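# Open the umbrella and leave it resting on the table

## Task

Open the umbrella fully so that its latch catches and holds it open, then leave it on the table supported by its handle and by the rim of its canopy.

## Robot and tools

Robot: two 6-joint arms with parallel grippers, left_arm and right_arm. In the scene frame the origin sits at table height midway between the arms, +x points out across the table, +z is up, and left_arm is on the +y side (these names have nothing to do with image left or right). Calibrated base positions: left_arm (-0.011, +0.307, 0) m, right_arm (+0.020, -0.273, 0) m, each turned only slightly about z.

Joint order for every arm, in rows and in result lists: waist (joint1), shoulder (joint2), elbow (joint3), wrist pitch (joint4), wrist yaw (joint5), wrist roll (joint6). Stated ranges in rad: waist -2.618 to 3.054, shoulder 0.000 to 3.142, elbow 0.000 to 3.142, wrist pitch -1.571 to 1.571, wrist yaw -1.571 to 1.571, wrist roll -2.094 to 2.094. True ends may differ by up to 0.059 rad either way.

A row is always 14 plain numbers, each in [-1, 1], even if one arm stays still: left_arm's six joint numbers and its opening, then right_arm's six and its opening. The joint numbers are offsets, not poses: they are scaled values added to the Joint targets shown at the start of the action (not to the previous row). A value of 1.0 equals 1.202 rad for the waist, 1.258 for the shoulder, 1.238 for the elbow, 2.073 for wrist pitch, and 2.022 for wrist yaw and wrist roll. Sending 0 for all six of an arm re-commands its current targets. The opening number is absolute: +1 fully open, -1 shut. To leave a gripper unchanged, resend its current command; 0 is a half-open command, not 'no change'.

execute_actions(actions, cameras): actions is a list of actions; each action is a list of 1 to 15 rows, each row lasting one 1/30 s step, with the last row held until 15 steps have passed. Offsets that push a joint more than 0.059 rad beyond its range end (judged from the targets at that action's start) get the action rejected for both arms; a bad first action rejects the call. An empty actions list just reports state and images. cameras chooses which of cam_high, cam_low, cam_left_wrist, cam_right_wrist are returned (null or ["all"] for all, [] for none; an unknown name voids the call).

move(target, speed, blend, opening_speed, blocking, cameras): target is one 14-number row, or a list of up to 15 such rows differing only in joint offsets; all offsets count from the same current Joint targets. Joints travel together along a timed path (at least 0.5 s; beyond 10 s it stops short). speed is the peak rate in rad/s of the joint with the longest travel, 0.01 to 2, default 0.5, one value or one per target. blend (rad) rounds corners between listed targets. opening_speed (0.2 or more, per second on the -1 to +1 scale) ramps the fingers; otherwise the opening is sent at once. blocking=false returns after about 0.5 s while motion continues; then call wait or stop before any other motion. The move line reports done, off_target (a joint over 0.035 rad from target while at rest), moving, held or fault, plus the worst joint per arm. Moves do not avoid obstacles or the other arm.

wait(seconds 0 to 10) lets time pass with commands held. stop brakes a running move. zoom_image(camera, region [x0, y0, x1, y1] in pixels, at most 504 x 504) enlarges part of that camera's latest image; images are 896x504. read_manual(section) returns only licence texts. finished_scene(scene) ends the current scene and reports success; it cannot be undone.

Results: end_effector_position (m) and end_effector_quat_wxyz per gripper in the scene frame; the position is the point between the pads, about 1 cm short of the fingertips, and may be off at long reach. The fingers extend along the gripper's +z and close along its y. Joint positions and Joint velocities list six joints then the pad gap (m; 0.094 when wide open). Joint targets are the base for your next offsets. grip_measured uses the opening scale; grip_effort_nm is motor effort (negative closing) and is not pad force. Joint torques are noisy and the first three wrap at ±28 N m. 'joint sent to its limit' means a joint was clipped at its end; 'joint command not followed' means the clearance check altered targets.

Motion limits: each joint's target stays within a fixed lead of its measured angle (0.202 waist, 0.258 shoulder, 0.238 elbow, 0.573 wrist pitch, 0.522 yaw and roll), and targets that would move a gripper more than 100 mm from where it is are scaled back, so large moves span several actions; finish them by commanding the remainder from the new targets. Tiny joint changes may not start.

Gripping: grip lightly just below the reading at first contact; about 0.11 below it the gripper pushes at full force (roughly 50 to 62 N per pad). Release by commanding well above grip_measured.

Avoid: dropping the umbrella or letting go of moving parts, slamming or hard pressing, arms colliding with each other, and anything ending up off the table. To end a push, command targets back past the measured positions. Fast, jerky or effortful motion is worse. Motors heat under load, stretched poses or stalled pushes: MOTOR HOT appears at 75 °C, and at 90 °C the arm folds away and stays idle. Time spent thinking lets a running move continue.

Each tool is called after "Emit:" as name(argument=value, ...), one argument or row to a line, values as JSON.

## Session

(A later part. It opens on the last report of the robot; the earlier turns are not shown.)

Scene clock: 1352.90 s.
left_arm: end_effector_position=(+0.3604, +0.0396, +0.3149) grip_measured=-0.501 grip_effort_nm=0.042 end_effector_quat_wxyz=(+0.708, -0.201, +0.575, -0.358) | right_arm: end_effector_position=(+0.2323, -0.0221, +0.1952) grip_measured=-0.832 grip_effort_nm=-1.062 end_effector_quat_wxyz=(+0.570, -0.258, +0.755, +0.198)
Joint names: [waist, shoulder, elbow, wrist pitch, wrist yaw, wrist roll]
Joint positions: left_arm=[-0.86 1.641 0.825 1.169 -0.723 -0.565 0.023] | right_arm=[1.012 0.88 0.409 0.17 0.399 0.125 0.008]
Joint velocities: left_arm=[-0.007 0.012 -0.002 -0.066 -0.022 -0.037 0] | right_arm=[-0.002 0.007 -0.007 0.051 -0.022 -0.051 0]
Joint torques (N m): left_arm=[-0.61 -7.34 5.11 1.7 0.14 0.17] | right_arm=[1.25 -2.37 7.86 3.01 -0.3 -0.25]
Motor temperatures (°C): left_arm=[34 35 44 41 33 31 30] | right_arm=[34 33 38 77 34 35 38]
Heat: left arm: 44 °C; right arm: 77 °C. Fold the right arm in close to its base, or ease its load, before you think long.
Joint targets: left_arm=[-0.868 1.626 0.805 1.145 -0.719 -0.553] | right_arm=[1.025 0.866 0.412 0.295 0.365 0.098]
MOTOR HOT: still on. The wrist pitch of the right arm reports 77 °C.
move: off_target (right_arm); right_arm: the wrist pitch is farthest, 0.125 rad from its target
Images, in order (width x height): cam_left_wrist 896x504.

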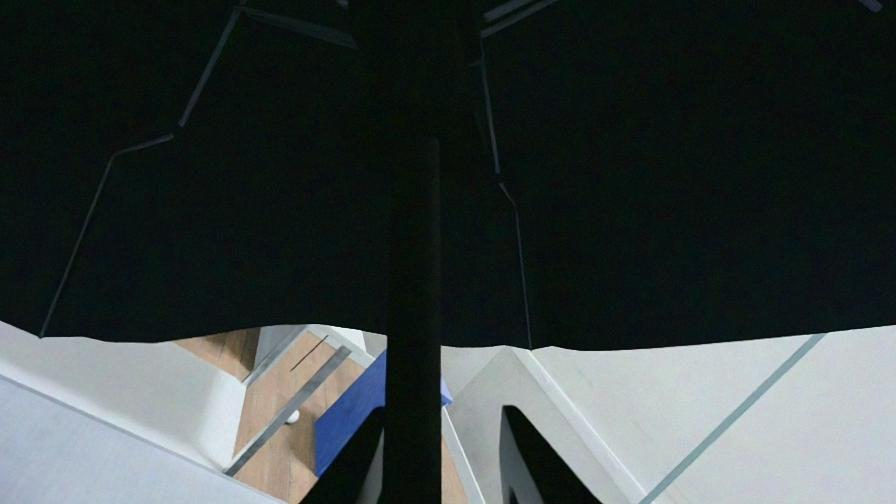

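Emit:
move(
  target=[0.0166, 0.05, 0.034, 0.0068, 0.0045, -0.0025, -0.5, 0, 0, 0, 0, 0, 0, -0.93],
  speed=0.3,
  cameras=["cam_left_wrist"],
)

Scene clock: 1358.20 s.
left_arm: end_effector_position=(+0.3635, +0.0404, +0.3114) grip_measured=-0.501 grip_effort_nm=0.046 end_effector_quat_wxyz=(+0.710, -0.204, +0.572, -0.357) | right_arm: end_effector_position=(+0.2325, -0.0234, +0.1930) grip_measured=-0.832 grip_effort_nm=-1.062 end_effector_quat_wxyz=(+0.568, -0.258, +0.757, +0.193)
Joint names: [waist, shoulder, elbow, wrist pitch, wrist yaw, wrist roll]
Joint positions: left_arm=[-0.854 1.662 0.825 1.196 -0.723 -0.565 0.023] | right_arm=[1.012 0.88 0.409 0.16 0.404 0.124 0.008]
Joint velocities: left_arm=[-0.002 -0.002 -0.022 -0.095 -0.022 -0.037 0] | right_arm=[-0.007 -0.007 -0.002 0.022 -0.007 -0.022 0]
Joint torques (N m): left_arm=[0.54 -4.37 8.36 1.55 0.24 0.11] | right_arm=[1.28 -2.4 7.83 3.08 -0.34 -0.25]
Motor temperatures (°C): left_arm=[34 36 44 41 33 31 30] | right_arm=[34 33 38 77 34 35 38]
Heat: left arm: 44 °C; right arm: 77 °C. Fold the right arm in close to its base, or ease its load, before you think long.
Joint targets: left_arm=[-0.848 1.689 0.847 1.158 -0.710 -0.558] | right_arm=[1.025 0.866 0.412 0.295 0.365 0.098]
MOTOR HOT: still on. The wrist pitch of the right arm reports 77 °C.
move: off_target (left_arm, right_arm); left_arm: the wrist pitch is farthest, 0.037 rad from its target; right_arm: the wrist pitch is farthest, 0.135 rad from its target
Images, in order (width x height): cam_left_wrist 896x504.

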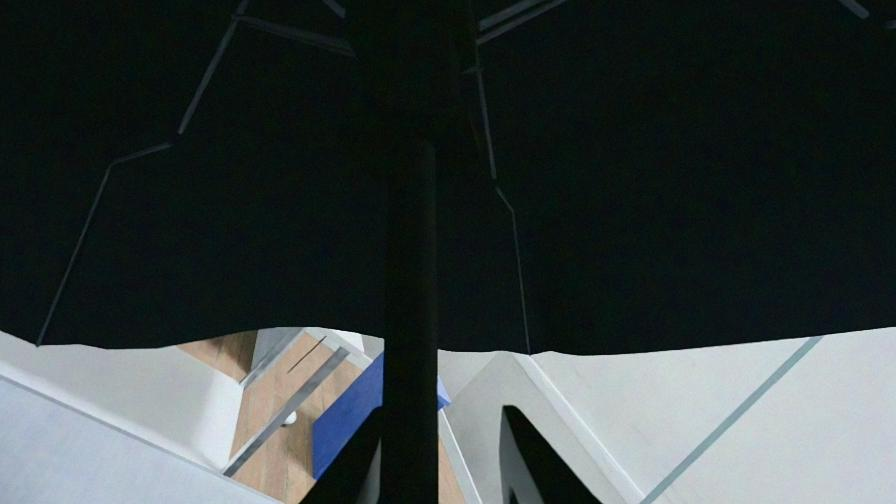

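Emit:
move(
  target=[0, 0, 0, 0, 0, 0, -0.9, 0, 0, 0, 0, 0, 0, -0.93],
  opening_speed=0.6,
  cameras=["cam_left_wrist"],
)

Scene clock: 1360.37 s.
left_arm: end_effector_position=(+0.3636, +0.0412, +0.3113) grip_measured=-0.875 grip_effort_nm=-0.994 end_effector_quat_wxyz=(+0.710, -0.205, +0.571, -0.356) | right_arm: end_effector_position=(+0.2332, -0.0234, +0.1949) grip_measured=-0.832 grip_effort_nm=-1.067 end_effector_quat_wxyz=(+0.571, -0.256, +0.756, +0.194)
Joint names: [waist, shoulder, elbow, wrist pitch, wrist yaw, wrist roll]
Joint positions: left_arm=[-0.854 1.662 0.825 1.197 -0.727 -0.565 0.006] | right_arm=[1.012 0.88 0.409 0.168 0.408 0.124 0.008]
Joint velocities: left_arm=[0.002 0.007 -0.007 -0.022 0.007 0.051 0] | right_arm=[0.007 0.007 -0.002 -0.022 0.037 -0.007 0]
Joint torques (N m): left_arm=[0.54 -4.37 8.38 1.55 0.28 0.11] | right_arm=[1.31 -2.39 7.86 3 -0.41 -0.25]
Motor temperatures (°C): left_arm=[34 36 44 41 33 31 30] | right_arm=[34 33 38 78 34 35 38]
Heat: left arm: 44 °C; right arm: 78 °C. Fold the right arm in close to its base, or ease its load, before you think long.
Joint targets: left_arm=[-0.848 1.689 0.847 1.159 -0.710 -0.558] | right_arm=[1.025 0.866 0.412 0.295 0.364 0.098]
MOTOR HOT: still on. The wrist pitch of the right arm reports 78 °C.
move: off_target (left_arm, right_arm); left_arm: the wrist pitch is farthest, 0.039 rad from its target; right_arm: the wrist pitch is farthest, 0.127 rad from its target
Images, in order (width x height): cam_left_wrist 896x504.

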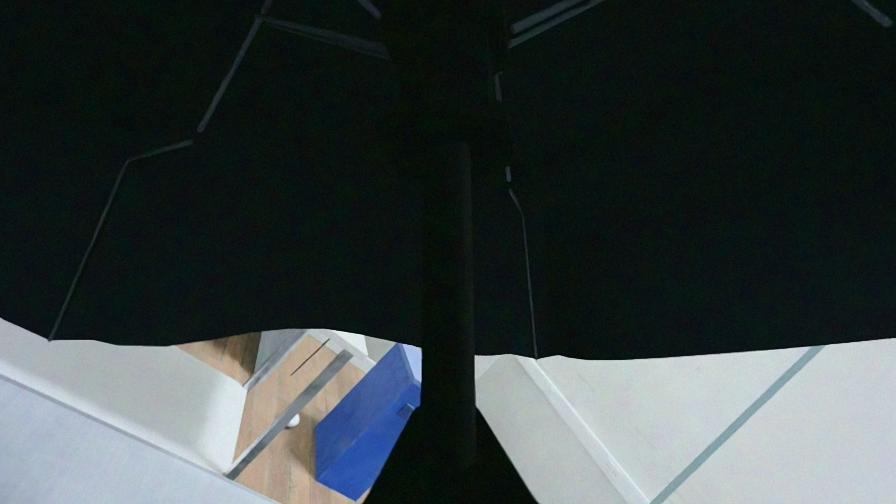

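Emit:
move(
  target=[0, 0, 0, 0, 0, 0, -0.93, 0, 0, 0, -0.04, 0, 0, -0.93],
  speed=0.1,
  cameras=["cam_low"],
)

Scene clock: 1364.63 s.
left_arm: end_effector_position=(+0.3646, +0.0400, +0.3075) grip_measured=-0.877 grip_effort_nm=-1.043 end_effector_quat_wxyz=(+0.709, -0.204, +0.576, -0.352) | right_arm: end_effector_position=(+0.2330, -0.0248, +0.1915) grip_measured=-0.832 grip_effort_nm=-1.062 end_effector_quat_wxyz=(+0.567, -0.258, +0.759, +0.189)
Joint names: [waist, shoulder, elbow, wrist pitch, wrist yaw, wrist roll]
Joint positions: left_arm=[-0.854 1.668 0.825 1.19 -0.728 -0.565 0.006] | right_arm=[1.012 0.88 0.409 0.153 0.41 0.125 0.008]
Joint velocities: left_arm=[-0.012 0.007 -0.007 -0.007 0.037 -0.022 -0.001] | right_arm=[0.007 -0.017 -0.002 -0.066 0.066 -0.066 0]
Joint torques (N m): left_arm=[0.54 -4.83 8.35 1.6 0.29 0.11] | right_arm=[1.29 -2.36 7.77 2.37 -0.42 -0.25]
Motor temperatures (°C): left_arm=[34 36 44 42 33 31 31] | right_arm=[34 33 37 77 34 35 38]
Heat: left arm: 44 °C; right arm: 77 °C. Fold the right arm in close to its base, or ease its load, before you think long.
Joint targets: left_arm=[-0.848 1.689 0.847 1.159 -0.710 -0.558] | right_arm=[1.025 0.866 0.412 0.212 0.365 0.098]
MOTOR HOT: still on. The wrist pitch of the right arm reports 77 °C.
move: off_target (right_arm); right_arm: the wrist pitch is farthest, 0.059 rad from its target
Images, in order (width x height): cam_low 896x504.

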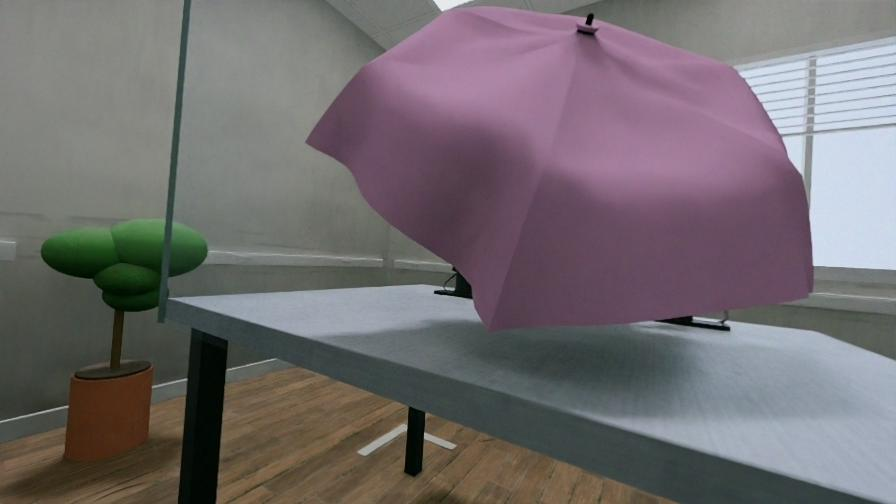

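Emit:
move(
  target=[0, 0, 0, 0, 0, 0, -0.93, 0, 0, 0, -0.035, 0, 0, -0.93],
  speed=0.1,
  cameras=["cam_high"],
)

Scene clock: 1366.97 s.
left_arm: end_effector_position=(+0.3662, +0.0392, +0.3016) grip_measured=-0.878 grip_effort_nm=-1.033 end_effector_quat_wxyz=(+0.706, -0.203, +0.584, -0.345) | right_arm: end_effector_position=(+0.2322, -0.0263, +0.1864) grip_measured=-0.832 grip_effort_nm=-1.057 end_effector_quat_wxyz=(+0.560, -0.261, +0.765, +0.184)
Joint names: [waist, shoulder, elbow, wrist pitch, wrist yaw, wrist roll]
Joint positions: left_arm=[-0.854 1.673 0.825 1.172 -0.733 -0.569 0.006] | right_arm=[1.012 0.88 0.409 0.13 0.41 0.129 0.008]
Joint velocities: left_arm=[0.002 0.007 0.002 0.022 -0.007 0.022 0] | right_arm=[0.002 -0.002 0.007 0.022 -0.037 -0.066 -0.003]
Joint torques (N m): left_arm=[0.54 -5.26 8.35 1.82 0.32 0.15] | right_arm=[1.28 -2.37 7.83 1.88 -0.42 -0.29]
Motor temperatures (°C): left_arm=[34 36 44 42 33 31 31] | right_arm=[34 33 37 76 34 35 38]
Heat: left arm: 44 °C; right arm: 76 °C. Fold the right arm in close to its base, or ease its load, before you think long.
Joint targets: left_arm=[-0.848 1.689 0.847 1.159 -0.710 -0.558] | right_arm=[1.025 0.866 0.412 0.140 0.365 0.098]
MOTOR HOT: still on. The wrist pitch of the right arm reports 76 °C.
move: off_target (right_arm); right_arm: the wrist yaw is farthest, 0.045 rad from its target
Images, in order (width x height): cam_high 896x504.

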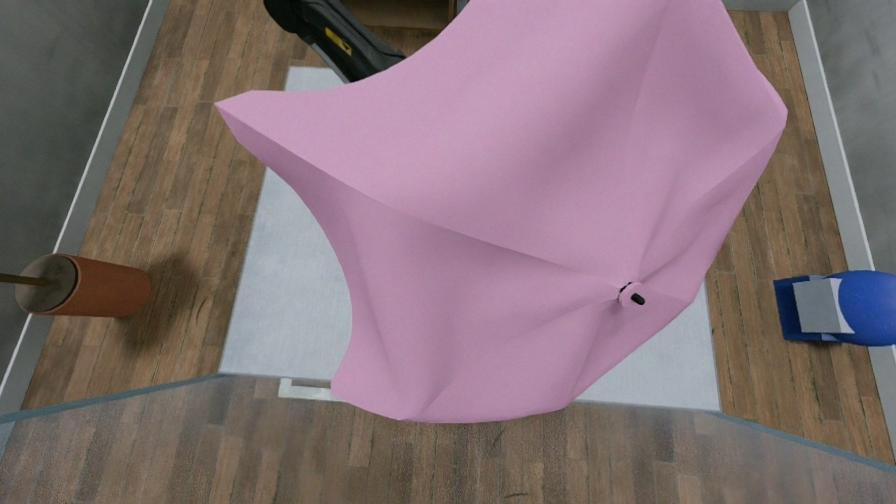

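Emit:
execute_actions(
  actions=[],
  cameras=["cam_left_wrist"],
)

Scene clock: 1418.70 s.
left_arm: end_effector_position=(+0.3662, +0.0392, +0.3014) grip_measured=-0.878 grip_effort_nm=-1.038 end_effector_quat_wxyz=(+0.706, -0.203, +0.584, -0.345) | right_arm: end_effector_position=(+0.2322, -0.0263, +0.1864) grip_measured=-0.832 grip_effort_nm=-1.057 end_effector_quat_wxyz=(+0.559, -0.261, +0.765, +0.184)
Joint names: [waist, shoulder, elbow, wrist pitch, wrist yaw, wrist roll]
Joint positions: left_arm=[-0.854 1.673 0.825 1.171 -0.734 -0.569 0.006] | right_arm=[1.012 0.88 0.409 0.13 0.41 0.129 0.008]
Joint velocities: left_arm=[-0.002 -0.027 0.027 -0.022 0.037 0.022 0] | right_arm=[0.002 -0.007 -0.002 -0.051 0.051 -0.022 0.001]
Joint torques (N m): left_arm=[0.57 -5.24 8.35 1.83 0.33 0.16] | right_arm=[1.25 -2.39 7.86 1.9 -0.42 -0.31]
Motor temperatures (°C): left_arm=[34 36 44 42 32 31 32] | right_arm=[34 33 36 66 34 35 38]
Heat: left arm: 44 °C; right arm: 66 °C.
Joint targets: left_arm=[-0.848 1.689 0.847 1.158 -0.710 -0.558] | right_arm=[1.025 0.866 0.412 0.140 0.365 0.098]
Tool commands: left_gripper/opening=-0.93 right_gripper/opening=-0.93
MOTOR HOT: cleared for the motors of the right arm.
Images, in order (width x height): cam_left_wrist 896x504.

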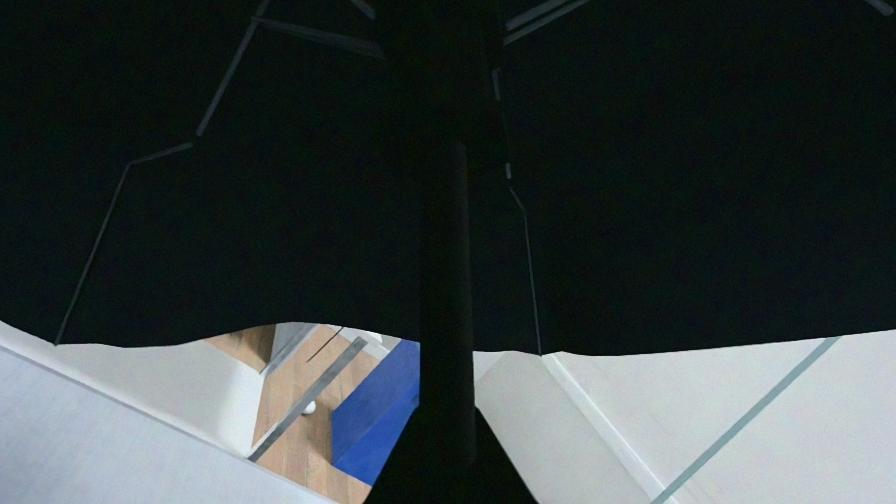

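Emit:
move(
  target=[0.0433, 0.0866, 0.08, 0.0965, -0.0252, 0.0257, -0.6, 0, 0, 0, 0, 0, 0, -0.93],
  speed=0.25,
  cameras=["cam_left_wrist"],
)

Scene clock: 1458.03 s.
left_arm: end_effector_position=(+0.3876, +0.0576, +0.3218) grip_measured=-0.601 grip_effort_nm=0.051 end_effector_quat_wxyz=(+0.742, -0.248, +0.521, -0.343) | right_arm: end_effector_position=(+0.2333, -0.0323, +0.1787) grip_measured=-0.832 grip_effort_nm=-1.057 end_effector_quat_wxyz=(+0.552, -0.259, +0.775, +0.166)
Joint names: [waist, shoulder, elbow, wrist pitch, wrist yaw, wrist roll]
Joint positions: left_arm=[-0.804 1.778 0.911 1.357 -0.779 -0.519 0.019] | right_arm=[1.012 0.88 0.409 0.091 0.434 0.136 0.008]
Joint velocities: left_arm=[0.002 0.002 0.002 -0.022 0.051 0.007 0] | right_arm=[-0.012 -0.007 0.007 0.022 -0.037 0.066 0]
Joint torques (N m): left_arm=[0.76 -5.59 9.21 1.79 0.34 0.18] | right_arm=[1.26 -2.36 7.79 2.24 -0.68 -0.36]
Motor temperatures (°C): left_arm=[34 36 44 43 32 31 33] | right_arm=[34 33 36 63 34 35 38]
Heat: left arm: 44 °C; right arm: 63 °C.
Joint targets: left_arm=[-0.796 1.798 0.946 1.359 -0.761 -0.507] | right_arm=[1.025 0.866 0.412 0.139 0.364 0.098]
move: off_target (right_arm); right_arm: the wrist yaw is farthest, 0.069 rad from its target
Images, in order (width x height): cam_left_wrist 896x504.

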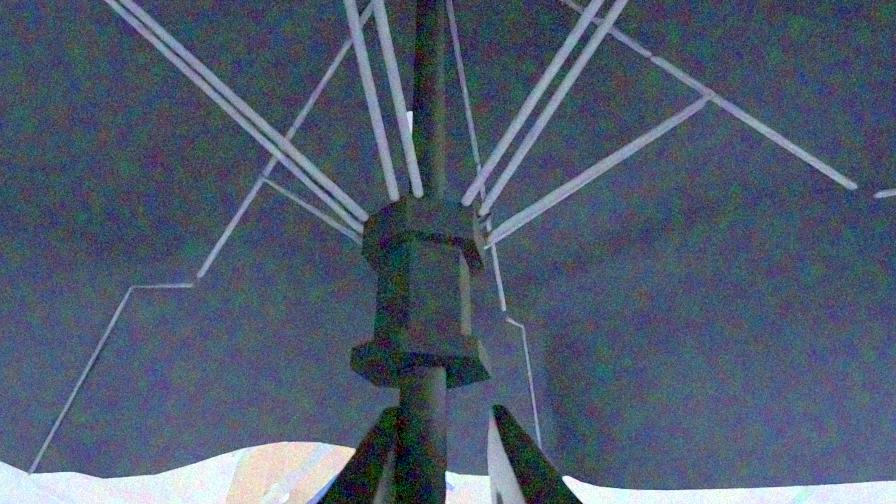

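Emit:
zoom_image(
  camera="cam_left_wrist",
  region=[320, 320, 580, 504],
)

Scaled by 1.938 from the camera's 896x504 image, which has a finer 1280x720 frame.

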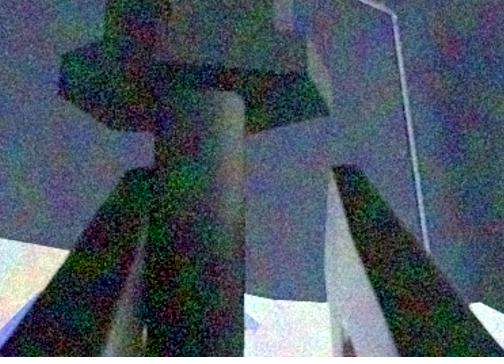

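Emit:
move(
  target=[-0.011, 0.0024, -0.013, 0.0133, -0.0064, 0.0035, -0.6, 0, 0, 0, 0.053, 0, 0, -0.93],
  speed=0.15,
  cameras=["cam_left_wrist"],
)

Scene clock: 1474.97 s.
left_arm: end_effector_position=(+0.3840, +0.0631, +0.3310) grip_measured=-0.601 grip_effort_nm=0.051 end_effector_quat_wxyz=(+0.748, -0.258, +0.500, -0.352) | right_arm: end_effector_position=(+0.2334, -0.0285, +0.1855) grip_measured=-0.832 grip_effort_nm=-1.057 end_effector_quat_wxyz=(+0.560, -0.256, +0.768, +0.180)
Joint names: [waist, shoulder, elbow, wrist pitch, wrist yaw, wrist roll]
Joint positions: left_arm=[-0.804 1.778 0.911 1.414 -0.787 -0.51 0.019] | right_arm=[1.012 0.88 0.409 0.124 0.423 0.136 0.008]
Joint velocities: left_arm=[-0.002 -0.007 -0.012 -0.022 0.022 -0.051 0] | right_arm=[0.002 -0.012 0.002 -0.007 -0.081 0.037 0]
Joint torques (N m): left_arm=[-0.38 -5.35 7.82 1.41 0.32 0.16] | right_arm=[1.31 -2.35 7.84 2.96 -0.55 -0.36]
Motor temperatures (°C): left_arm=[34 36 45 43 32 31 32] | right_arm=[34 33 36 65 34 35 38]
Heat: left arm: 45 °C; right arm: 65 °C.
Joint targets: left_arm=[-0.809 1.801 0.930 1.386 -0.774 -0.499] | right_arm=[1.025 0.866 0.412 0.249 0.365 0.098]
move: off_target (right_arm); right_arm: the wrist pitch is farthest, 0.125 rad from its target
Images, in order (width x height): cam_left_wrist 896x504.

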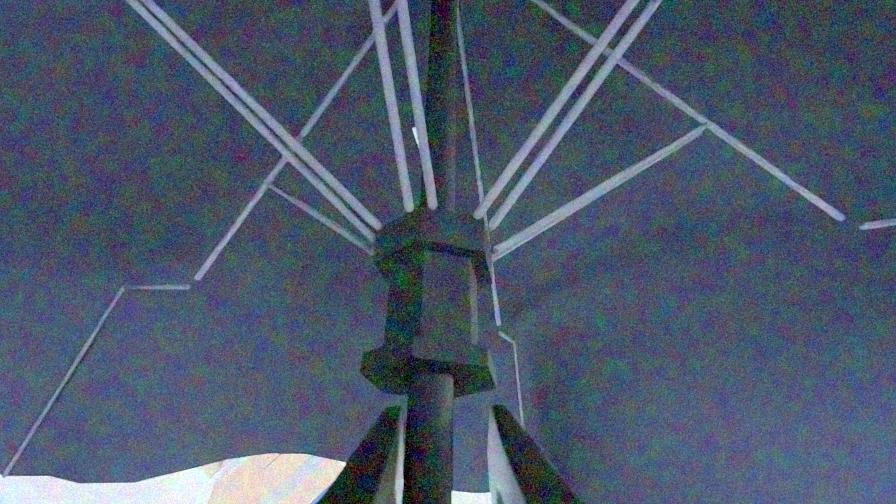

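Emit:
move(
  target=[-0.004, 0.0576, 0.0355, 0.015, -0.002, 0, -0.6, 0, 0, 0, 0, 0, 0, -0.93],
  speed=0.2,
  cameras=["cam_left_wrist"],
)

Scene clock: 1481.20 s.
left_arm: end_effector_position=(+0.3892, +0.0558, +0.3280) grip_measured=-0.601 grip_effort_nm=0.046 end_effector_quat_wxyz=(+0.750, -0.265, +0.487, -0.362) | right_arm: end_effector_position=(+0.2363, -0.0329, +0.1838) grip_measured=-0.832 grip_effort_nm=-1.067 end_effector_quat_wxyz=(+0.559, -0.245, +0.773, +0.172)
Joint names: [waist, shoulder, elbow, wrist pitch, wrist yaw, wrist roll]
Joint positions: left_arm=[-0.808 1.84 0.95 1.472 -0.792 -0.51 0.019] | right_arm=[1.007 0.88 0.409 0.114 0.442 0.149 0.008]
Joint velocities: left_arm=[-0.007 -0.012 -0.002 -0.037 -0.081 -0.037 0] | right_arm=[0.007 0.012 -0.022 -0.007 0.007 -0.022 -0.001]
Joint torques (N m): left_arm=[-0.46 -5.01 8.05 1.09 0.34 0.16] | right_arm=[1.8 -2.35 7.77 3.05 -0.76 -0.5]
Motor temperatures (°C): left_arm=[34 36 45 43 32 31 32] | right_arm=[34 33 36 66 34 35 38]
Heat: left arm: 45 °C; right arm: 66 °C.
Joint targets: left_arm=[-0.814 1.874 0.974 1.417 -0.778 -0.499] | right_arm=[1.025 0.866 0.412 0.249 0.365 0.098]
move: off_target (left_arm, right_arm); left_arm: the wrist pitch is farthest, 0.054 rad from its target; right_arm: the wrist pitch is farthest, 0.135 rad from its target
Images, in order (width x height): cam_left_wrist 896x504.

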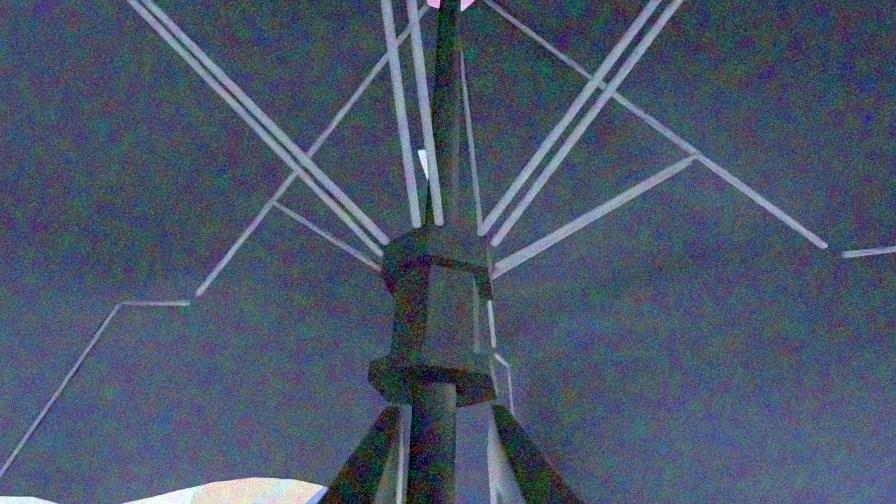

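Emit:
move(
  target=[0.0017, -0.0509, -0.0477, -0.042, 0.0223, -0.0262, -0.6, 0, 0, 0, 0, 0, 0, -0.93],
  speed=0.15,
  cameras=["cam_left_wrist"],
)

Scene clock: 1493.97 s.
left_arm: end_effector_position=(+0.3893, +0.0514, +0.3246) grip_measured=-0.601 grip_effort_nm=0.046 end_effector_quat_wxyz=(+0.738, -0.257, +0.503, -0.369) | right_arm: end_effector_position=(+0.2361, -0.0334, +0.1824) grip_measured=-0.832 grip_effort_nm=-1.062 end_effector_quat_wxyz=(+0.557, -0.246, +0.775, +0.171)
Joint names: [waist, shoulder, elbow, wrist pitch, wrist yaw, wrist roll]
Joint positions: left_arm=[-0.808 1.815 0.937 1.407 -0.769 -0.549 0.019] | right_arm=[1.007 0.88 0.409 0.108 0.442 0.151 0.008]
Joint velocities: left_arm=[-0.007 0.002 0.002 -0.022 0.037 -0.007 0] | right_arm=[-0.017 -0.002 -0.002 -0.066 -0.081 -0.037 0.001]
Joint torques (N m): left_arm=[-0.29 -7.65 4.57 0.94 0.55 0.01] | right_arm=[1.92 -2.36 7.83 3.12 -0.76 -0.51]
Motor temperatures (°C): left_arm=[34 36 45 42 32 31 32] | right_arm=[34 33 37 70 34 35 38]
Heat: left arm: 45 °C; right arm: 70 °C.
Joint targets: left_arm=[-0.812 1.810 0.915 1.330 -0.733 -0.552] | right_arm=[1.025 0.866 0.412 0.249 0.365 0.098]
move: off_target (left_arm, right_arm); left_arm: the wrist pitch is farthest, 0.077 rad from its target; right_arm: the wrist pitch is farthest, 0.141 rad from its target
Images, in order (width x height): cam_left_wrist 896x504.

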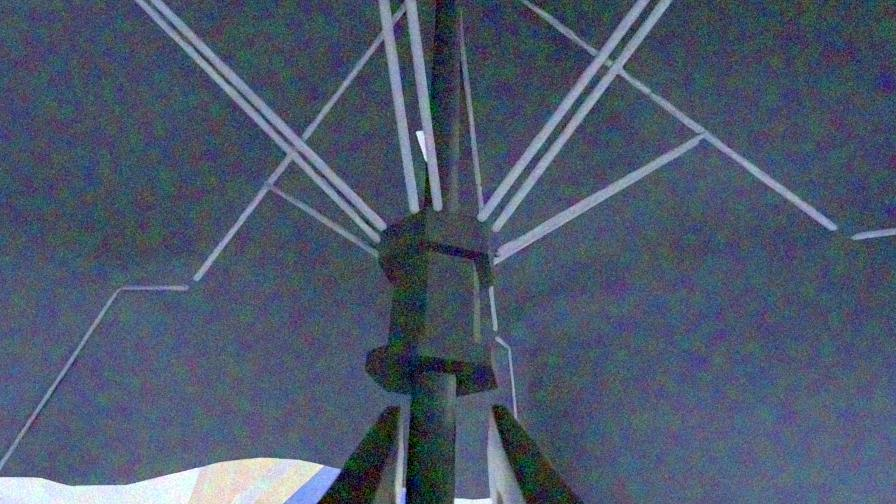

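Emit:
execute_actions(
  actions=[],
)

Scene clock: 1510.40 s.
left_arm: end_effector_position=(+0.3893, +0.0514, +0.3244) grip_measured=-0.601 grip_effort_nm=0.051 end_effector_quat_wxyz=(+0.738, -0.257, +0.503, -0.369) | right_arm: end_effector_position=(+0.2361, -0.0334, +0.1823) grip_measured=-0.832 grip_effort_nm=-1.062 end_effector_quat_wxyz=(+0.557, -0.246, +0.775, +0.171)
Joint names: [waist, shoulder, elbow, wrist pitch, wrist yaw, wrist roll]
Joint positions: left_arm=[-0.808 1.815 0.937 1.406 -0.769 -0.55 0.019] | right_arm=[1.007 0.88 0.409 0.107 0.442 0.151 0.008]
Joint velocities: left_arm=[0.002 -0.002 0.002 0.007 -0.007 0.022 -0.002] | right_arm=[-0.017 -0.007 -0.022 0.022 -0.007 0.007 -0.001]
Joint torques (N m): left_arm=[-0.28 -7.71 4.55 0.96 0.53 0.01] | right_arm=[1.81 -2.35 7.77 3.12 -0.75 -0.52]
Motor temperatures (°C): left_arm=[34 37 43 41 32 31 31] | right_arm=[34 33 37 69 34 35 38]
Heat: left arm: 43 °C; right arm: 69 °C.
Joint targets: left_arm=[-0.812 1.810 0.915 1.330 -0.733 -0.552] | right_arm=[1.025 0.866 0.412 0.250 0.365 0.098]
Tool commands: left_gripper/opening=-0.6 right_gripper/opening=-0.93

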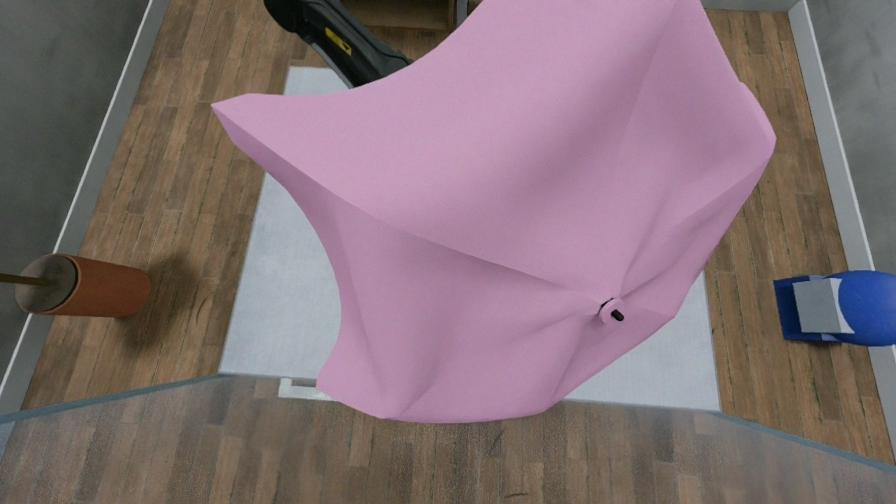

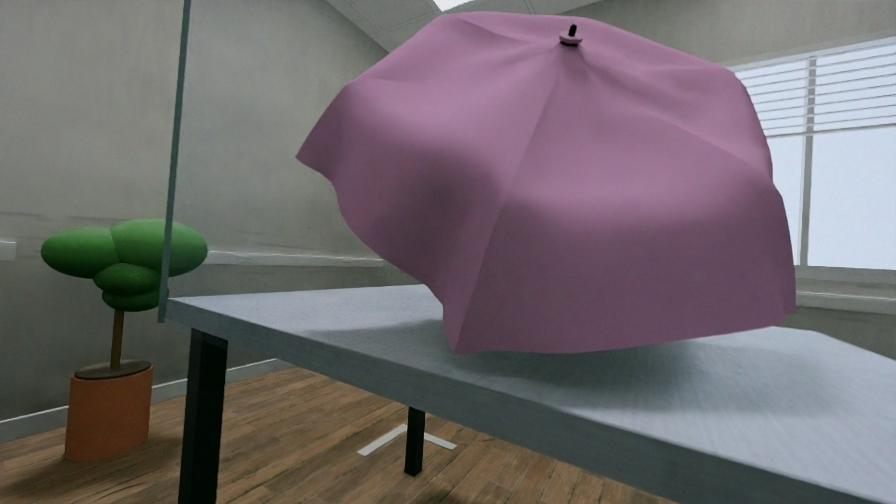

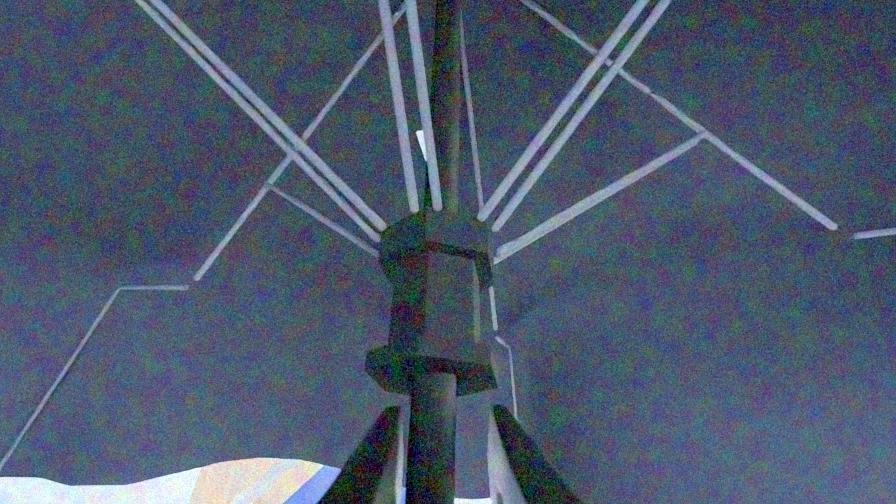

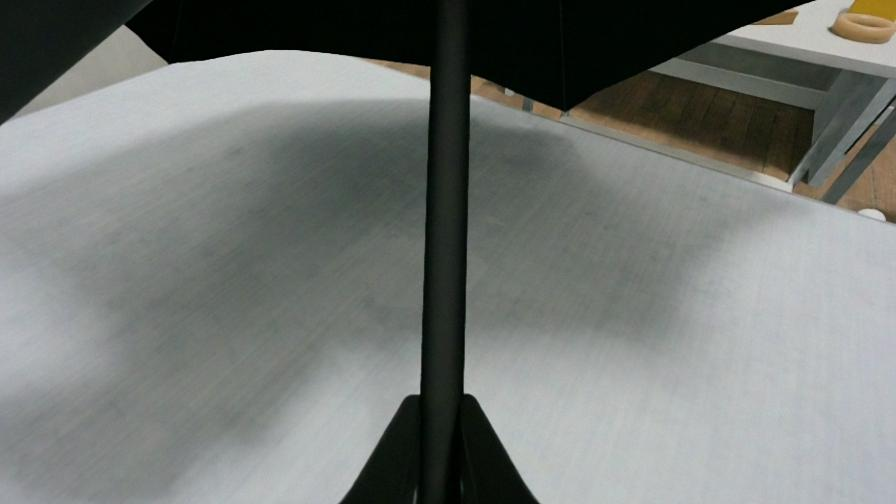

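Emit:
zoom_image(
  camera="cam_left_wrist",
  region=[300, 130, 600, 504],
)

Scaled by 1.348 from the camera's 896x504 image, which has a finer 1280x720 frame.

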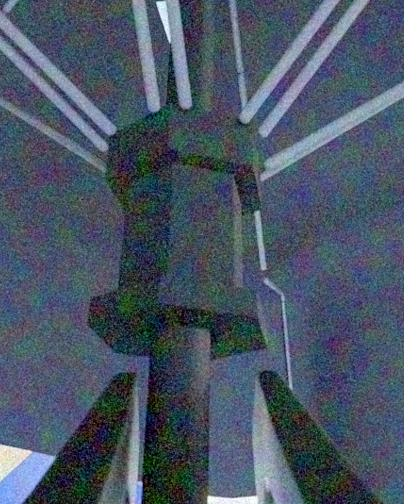

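Emit:
move(
  target=[-0.008, 0.060, 0.048, 0.024, -0.004, 0.0025, -0.6, 0, 0, 0, 0, 0, 0, -0.93],
  speed=0.2,
  cameras=["cam_left_wrist"],
)

Scene clock: 1537.13 s.
left_arm: end_effector_position=(+0.3916, +0.0479, +0.3217) grip_measured=-0.601 grip_effort_nm=0.051 end_effector_quat_wxyz=(+0.739, -0.259, +0.496, -0.374) | right_arm: end_effector_position=(+0.2370, -0.0357, +0.1802) grip_measured=-0.832 grip_effort_nm=-1.057 end_effector_quat_wxyz=(+0.555, -0.243, +0.778, +0.165)
Joint names: [waist, shoulder, elbow, wrist pitch, wrist yaw, wrist roll]
Joint positions: left_arm=[-0.81 1.849 0.953 1.443 -0.77 -0.55 0.019] | right_arm=[1.005 0.88 0.409 0.096 0.45 0.156 0.008]
Joint velocities: left_arm=[-0.002 -0.012 0.017 0.007 0.022 -0.081 0] | right_arm=[0.022 -0.012 -0.002 -0.037 0.022 -0.051 0.001]
Joint torques (N m): left_arm=[-1.01 -4.9 7.94 1.07 0.47 0.08] | right_arm=[1.98 -2.33 7.84 3.22 -0.85 -0.56]
Motor temperatures (°C): left_arm=[34 37 43 40 33 31 31] | right_arm=[34 33 37 70 34 35 38]
Heat: left arm: 43 °C; right arm: 70 °C.
Joint targets: left_arm=[-0.822 1.885 0.974 1.380 -0.741 -0.547] | right_arm=[1.025 0.866 0.412 0.249 0.365 0.098]
move: off_target (left_arm, right_arm); left_arm: the wrist pitch is farthest, 0.063 rad from its target; right_arm: the wrist pitch is farthest, 0.154 rad from its target
Images, in order (width x height): cam_left_wrist 896x504.

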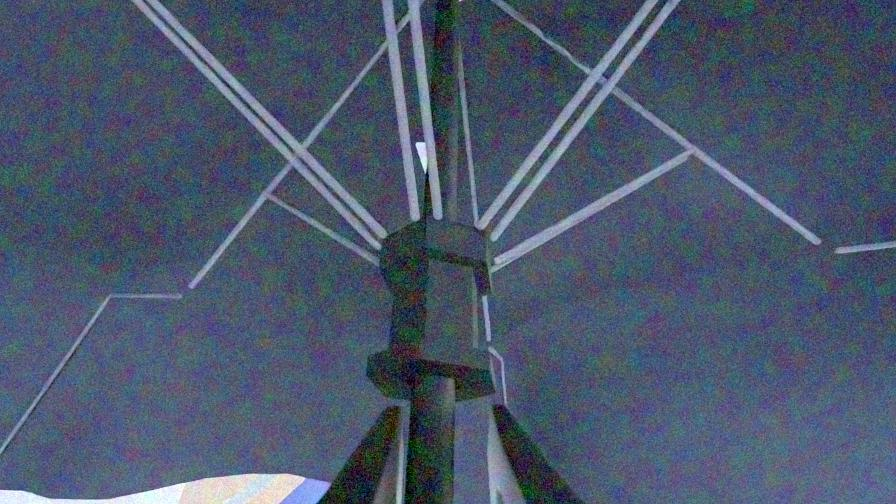

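Emit:
move(
  target=[0.0341, -0.1423, -0.0679, -0.1249, 0.0564, -0.0618, -0.6, 0, 0, 0, 0, 0, 0, -0.93],
  speed=0.2,
  cameras=["cam_left_wrist", "cam_right_wrist"],
)

Scene clock: 1585.10 s.
left_arm: end_effector_position=(+0.3922, +0.0453, +0.3223) grip_measured=-0.601 grip_effort_nm=0.046 end_effector_quat_wxyz=(+0.702, -0.232, +0.549, -0.390) | right_arm: end_effector_position=(+0.2356, -0.0320, +0.1831) grip_measured=-0.832 grip_effort_nm=-1.062 end_effector_quat_wxyz=(+0.557, -0.248, +0.773, +0.175)
Joint names: [waist, shoulder, elbow, wrist pitch, wrist yaw, wrist roll]
Joint positions: left_arm=[-0.781 1.716 0.912 1.18 -0.663 -0.669 0.019] | right_arm=[1.005 0.88 0.409 0.112 0.431 0.149 0.008]
Joint velocities: left_arm=[-0.012 0.017 0.002 -0.095 -0.066 0.007 0] | right_arm=[-0.012 -0.007 0.007 -0.066 -0.007 -0.051 0.001]
Joint torques (N m): left_arm=[0.1 -7.6 5.07 1.36 0.46 0] | right_arm=[2 -2.35 7.82 3.08 -0.65 -0.5]
Motor temperatures (°C): left_arm=[34 36 43 39 33 31 31] | right_arm=[34 33 37 82 34 35 38]
Heat: left arm: 43 °C; right arm: 82 °C. Fold the right arm in close to its base, or ease its load, before you think long.
Joint targets: left_arm=[-0.781 1.706 0.890 1.121 -0.627 -0.672] | right_arm=[1.025 0.866 0.412 0.249 0.364 0.098]
MOTOR HOT: the wrist pitch of the right arm reports 82 °C; the controller's stop level is 90 °C. To cool a motor, set the load down, stop pushing, or move to a pose that needs little force.
move: off_target (left_arm, right_arm); left_arm: the wrist pitch is farthest, 0.059 rad from its target; right_arm: the wrist pitch is farthest, 0.137 rad from its target
Images, in order (width x height): cam_left_wrist 896x504, cam_right_wrist 896x504.

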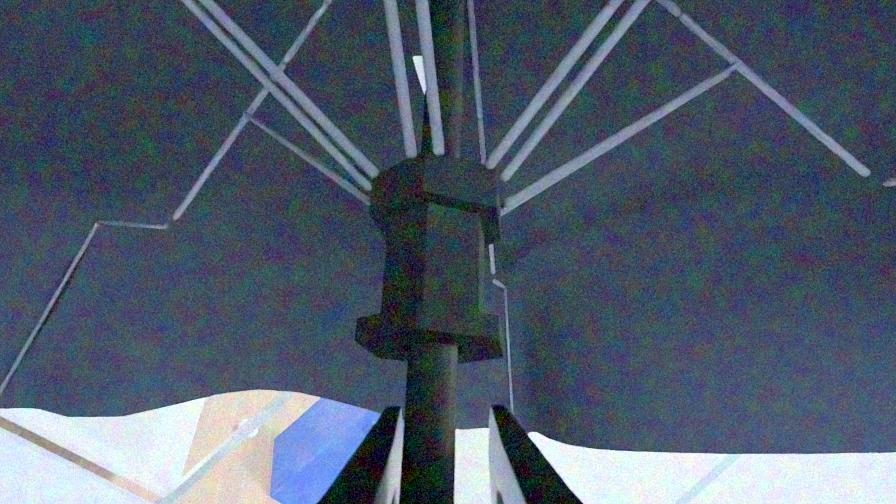

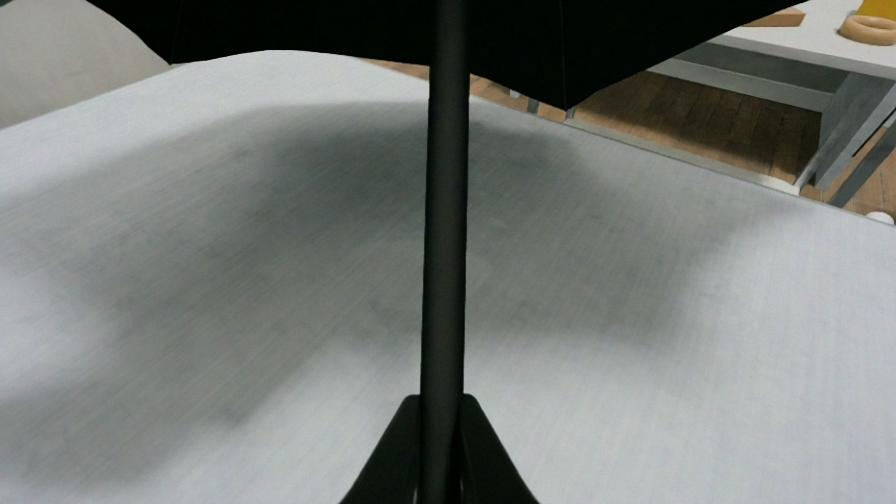

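Emit:
move(
  target=[0, 0, 0, 0, 0, 0, -0.70, 0, 0, 0, -0.053, 0, 0, -0.93],
  speed=0.3,
  cameras=["cam_left_wrist"],
)

Scene clock: 1588.07 s.
left_arm: end_effector_position=(+0.3935, +0.0440, +0.3137) grip_measured=-0.698 grip_effort_nm=-0.095 end_effector_quat_wxyz=(+0.696, -0.229, +0.563, -0.382) | right_arm: end_effector_position=(+0.2344, -0.0341, +0.1770) grip_measured=-0.832 grip_effort_nm=-1.067 end_effector_quat_wxyz=(+0.549, -0.254, +0.779, +0.167)
Joint names: [waist, shoulder, elbow, wrist pitch, wrist yaw, wrist roll]
Joint positions: left_arm=[-0.781 1.716 0.905 1.15 -0.663 -0.674 0.014] | right_arm=[1.005 0.88 0.409 0.084 0.431 0.149 0.008]
Joint velocities: left_arm=[0.002 -0.002 0.002 -0.022 0.007 -0.007 0] | right_arm=[0.002 -0.007 -0.002 -0.007 -0.022 -0.022 0]
Joint torques (N m): left_arm=[0.1 -7.57 5.57 1.71 0.44 0.06] | right_arm=[2.02 -2.35 7.79 2.31 -0.63 -0.49]
Motor temperatures (°C): left_arm=[34 36 43 39 33 31 31] | right_arm=[34 33 37 81 34 35 38]
Heat: left arm: 43 °C; right arm: 81 °C. Fold the right arm in close to its base, or ease its load, before you think long.
Joint targets: left_arm=[-0.781 1.706 0.890 1.121 -0.627 -0.673] | right_arm=[1.025 0.866 0.412 0.139 0.364 0.098]
MOTOR HOT: still on. The wrist pitch of the right arm reports 81 °C.
move: off_target (left_arm, right_arm); left_arm: the wrist yaw is farthest, 0.036 rad from its target; right_arm: the wrist yaw is farthest, 0.067 rad from its target
Images, in order (width x height): cam_left_wrist 896x504.

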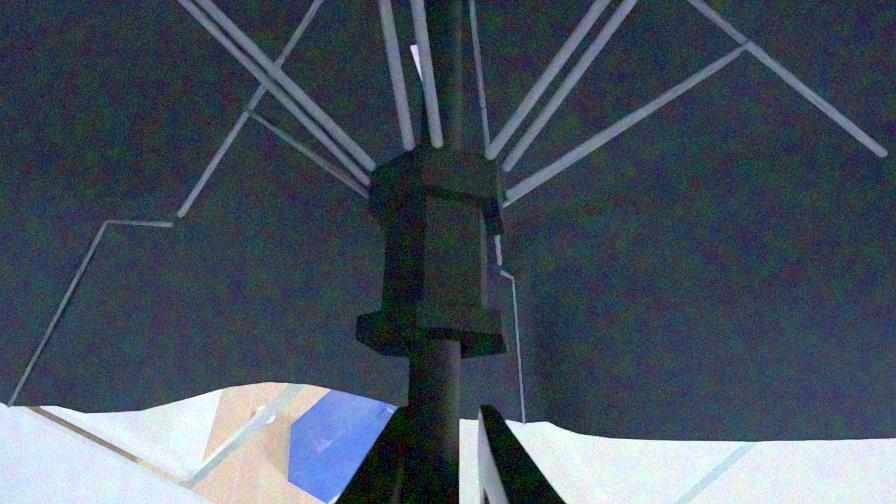

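Emit:
move(
  target=[0.0291, -0.0076, 0.0525, -0.0196, 0.0135, -0.0054, -0.70, 0, 0, 0, 0, 0, 0, -0.93],
  speed=0.15,
  cameras=["cam_left_wrist"],
)

Scene clock: 1629.57 s.
left_arm: end_effector_position=(+0.4021, +0.0465, +0.3125) grip_measured=-0.699 grip_effort_nm=-0.090 end_effector_quat_wxyz=(+0.694, -0.222, +0.571, -0.378) | right_arm: end_effector_position=(+0.2348, -0.0359, +0.1750) grip_measured=-0.832 grip_effort_nm=-1.057 end_effector_quat_wxyz=(+0.547, -0.253, +0.781, +0.161)
Joint names: [waist, shoulder, elbow, wrist pitch, wrist yaw, wrist roll]
Joint positions: left_arm=[-0.754 1.716 0.919 1.11 -0.628 -0.683 0.014] | right_arm=[1.005 0.88 0.409 0.074 0.439 0.149 0.008]
Joint velocities: left_arm=[0.007 -0.002 -0.007 -0.037 0.022 -0.037 0] | right_arm=[-0.027 0.002 0.012 0.007 0.081 0.022 0.001]
Joint torques (N m): left_arm=[0.79 -8.38 9.78 1.74 0.36 0.04] | right_arm=[2.03 -2.36 7.76 2.39 -0.73 -0.48]
Motor temperatures (°C): left_arm=[34 36 43 40 32 31 31] | right_arm=[34 33 37 68 34 35 38]
Heat: left arm: 43 °C; right arm: 68 °C.
Joint targets: left_arm=[-0.746 1.697 0.955 1.081 -0.599 -0.683] | right_arm=[1.025 0.866 0.412 0.139 0.365 0.098]
MOTOR HOT: cleared for the motors of the right arm.
move: off_target (left_arm, right_arm); left_arm: the elbow is farthest, 0.036 rad from its target; right_arm: the wrist yaw is farthest, 0.075 rad from its target
Images, in order (width x height): cam_left_wrist 896x504.

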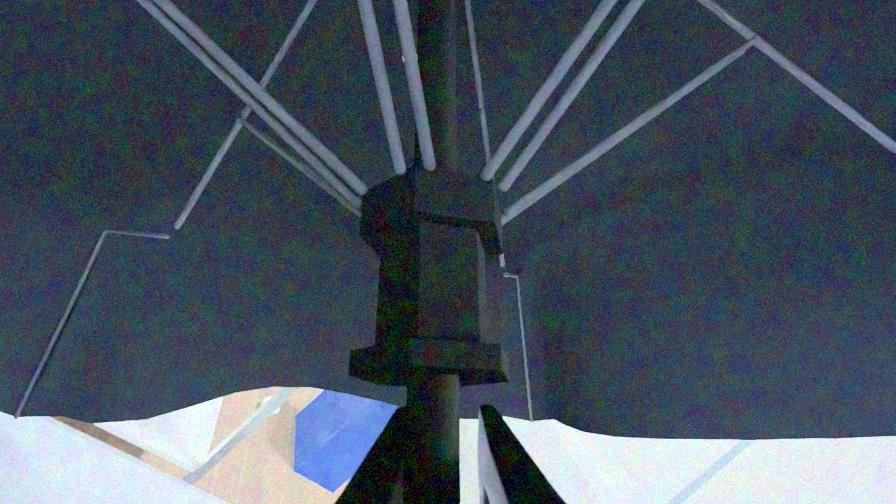

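Emit:
move(
  target=[0.0541, -0.0169, 0.0470, -0.0440, 0.0302, -0.0125, -0.70, 0, 0, 0, 0, 0, 0, -0.93],
  speed=0.15,
  cameras=["cam_left_wrist"],
)

Scene clock: 1641.63 s.
left_arm: end_effector_position=(+0.4165, +0.0477, +0.3236) grip_measured=-0.699 grip_effort_nm=-0.085 end_effector_quat_wxyz=(+0.684, -0.206, +0.584, -0.387) | right_arm: end_effector_position=(+0.2364, -0.0373, +0.1765) grip_measured=-0.832 grip_effort_nm=-1.062 end_effector_quat_wxyz=(+0.551, -0.248, +0.781, +0.159)
Joint names: [waist, shoulder, elbow, wrist pitch, wrist yaw, wrist roll]
Joint positions: left_arm=[-0.704 1.696 0.97 1.001 -0.537 -0.71 0.014] | right_arm=[1.005 0.88 0.409 0.079 0.452 0.151 0.008]
Joint velocities: left_arm=[-0.007 0.007 -0.002 0.007 -0.051 0.051 0] | right_arm=[0.002 -0.002 -0.012 -0.022 -0.022 -0.037 -0.002]
Joint torques (N m): left_arm=[2.04 -8.5 10.65 1.99 0.03 0.07] | right_arm=[2.04 -2.37 7.8 2.35 -0.86 -0.53]
Motor temperatures (°C): left_arm=[34 36 43 41 32 31 31] | right_arm=[34 33 37 69 34 35 38]
Heat: left arm: 43 °C; right arm: 69 °C.
Joint targets: left_arm=[-0.681 1.675 1.013 0.989 -0.539 -0.709] | right_arm=[1.025 0.866 0.412 0.140 0.365 0.098]
move: off_target (left_arm, right_arm); left_arm: the elbow is farthest, 0.043 rad from its target; right_arm: the wrist yaw is farthest, 0.087 rad from its target
Images, in order (width x height): cam_left_wrist 896x504.

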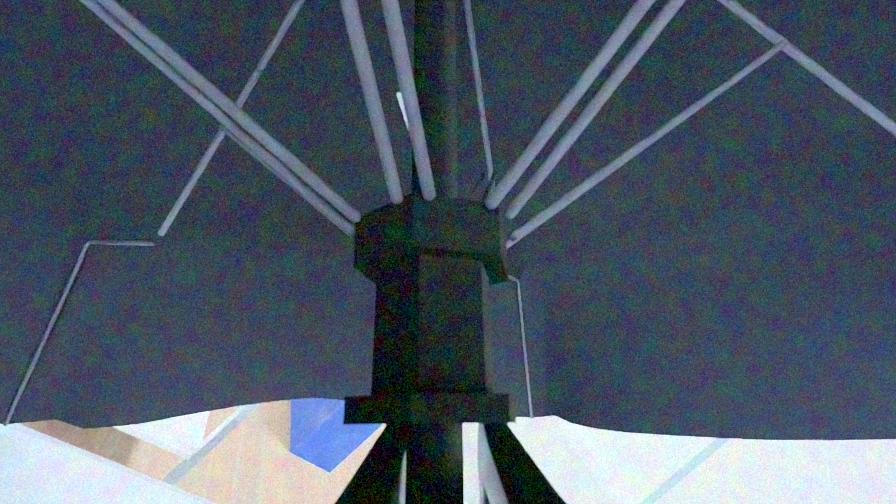

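Emit:
move(
  target=[0.0187, -0.0056, 0.0202, -0.0121, 0, -0.002, -0.70, 0, 0, 0, 0, 0, 0, -0.93],
  speed=0.15,
  cameras=["cam_left_wrist"],
)

Scene clock: 1662.47 s.
left_arm: end_effector_position=(+0.4202, +0.0473, +0.3265) grip_measured=-0.699 grip_effort_nm=-0.085 end_effector_quat_wxyz=(+0.680, -0.201, +0.590, -0.387) | right_arm: end_effector_position=(+0.2368, -0.0373, +0.1775) grip_measured=-0.832 grip_effort_nm=-1.062 end_effector_quat_wxyz=(+0.552, -0.245, +0.781, +0.160)
Joint names: [waist, shoulder, elbow, wrist pitch, wrist yaw, wrist roll]
Joint positions: left_arm=[-0.693 1.69 0.989 0.961 -0.514 -0.715 0.014] | right_arm=[1.005 0.88 0.409 0.083 0.454 0.154 0.008]
Joint velocities: left_arm=[-0.002 0.002 -0.022 0.022 0.022 0.007 0] | right_arm=[-0.007 -0.002 -0.007 -0.007 0.066 0.037 0.002]
Joint torques (N m): left_arm=[3.04 -8.66 11.25 2.16 -0.18 0.07] | right_arm=[1.99 -2.33 7.82 2.3 -0.89 -0.54]
Motor temperatures (°C): left_arm=[34 38 44 43 32 31 31] | right_arm=[34 33 36 67 34 35 38]
Heat: left arm: 44 °C; right arm: 67 °C.
Joint targets: left_arm=[-0.658 1.668 1.038 0.964 -0.538 -0.713] | right_arm=[1.025 0.866 0.412 0.140 0.364 0.098]
move: off_target (left_arm, right_arm); left_arm: the elbow is farthest, 0.049 rad from its target; right_arm: the wrist yaw is farthest, 0.089 rad from its target
Images, in order (width x height): cam_left_wrist 896x504.

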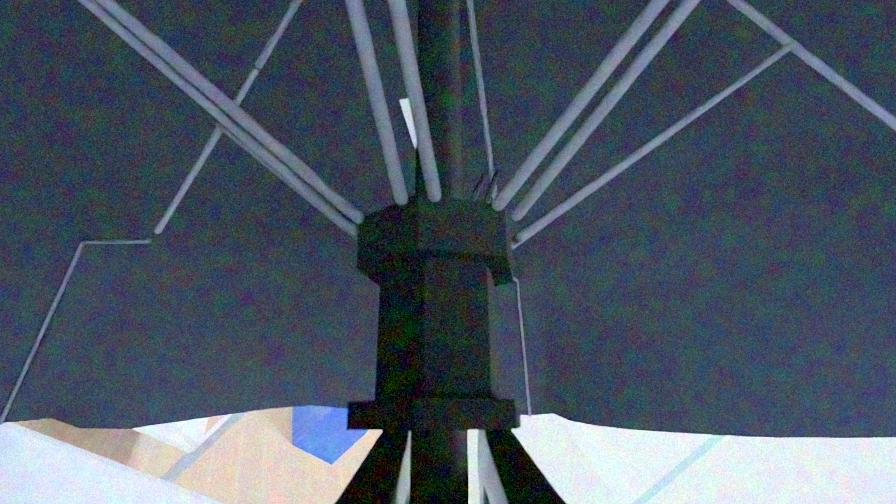

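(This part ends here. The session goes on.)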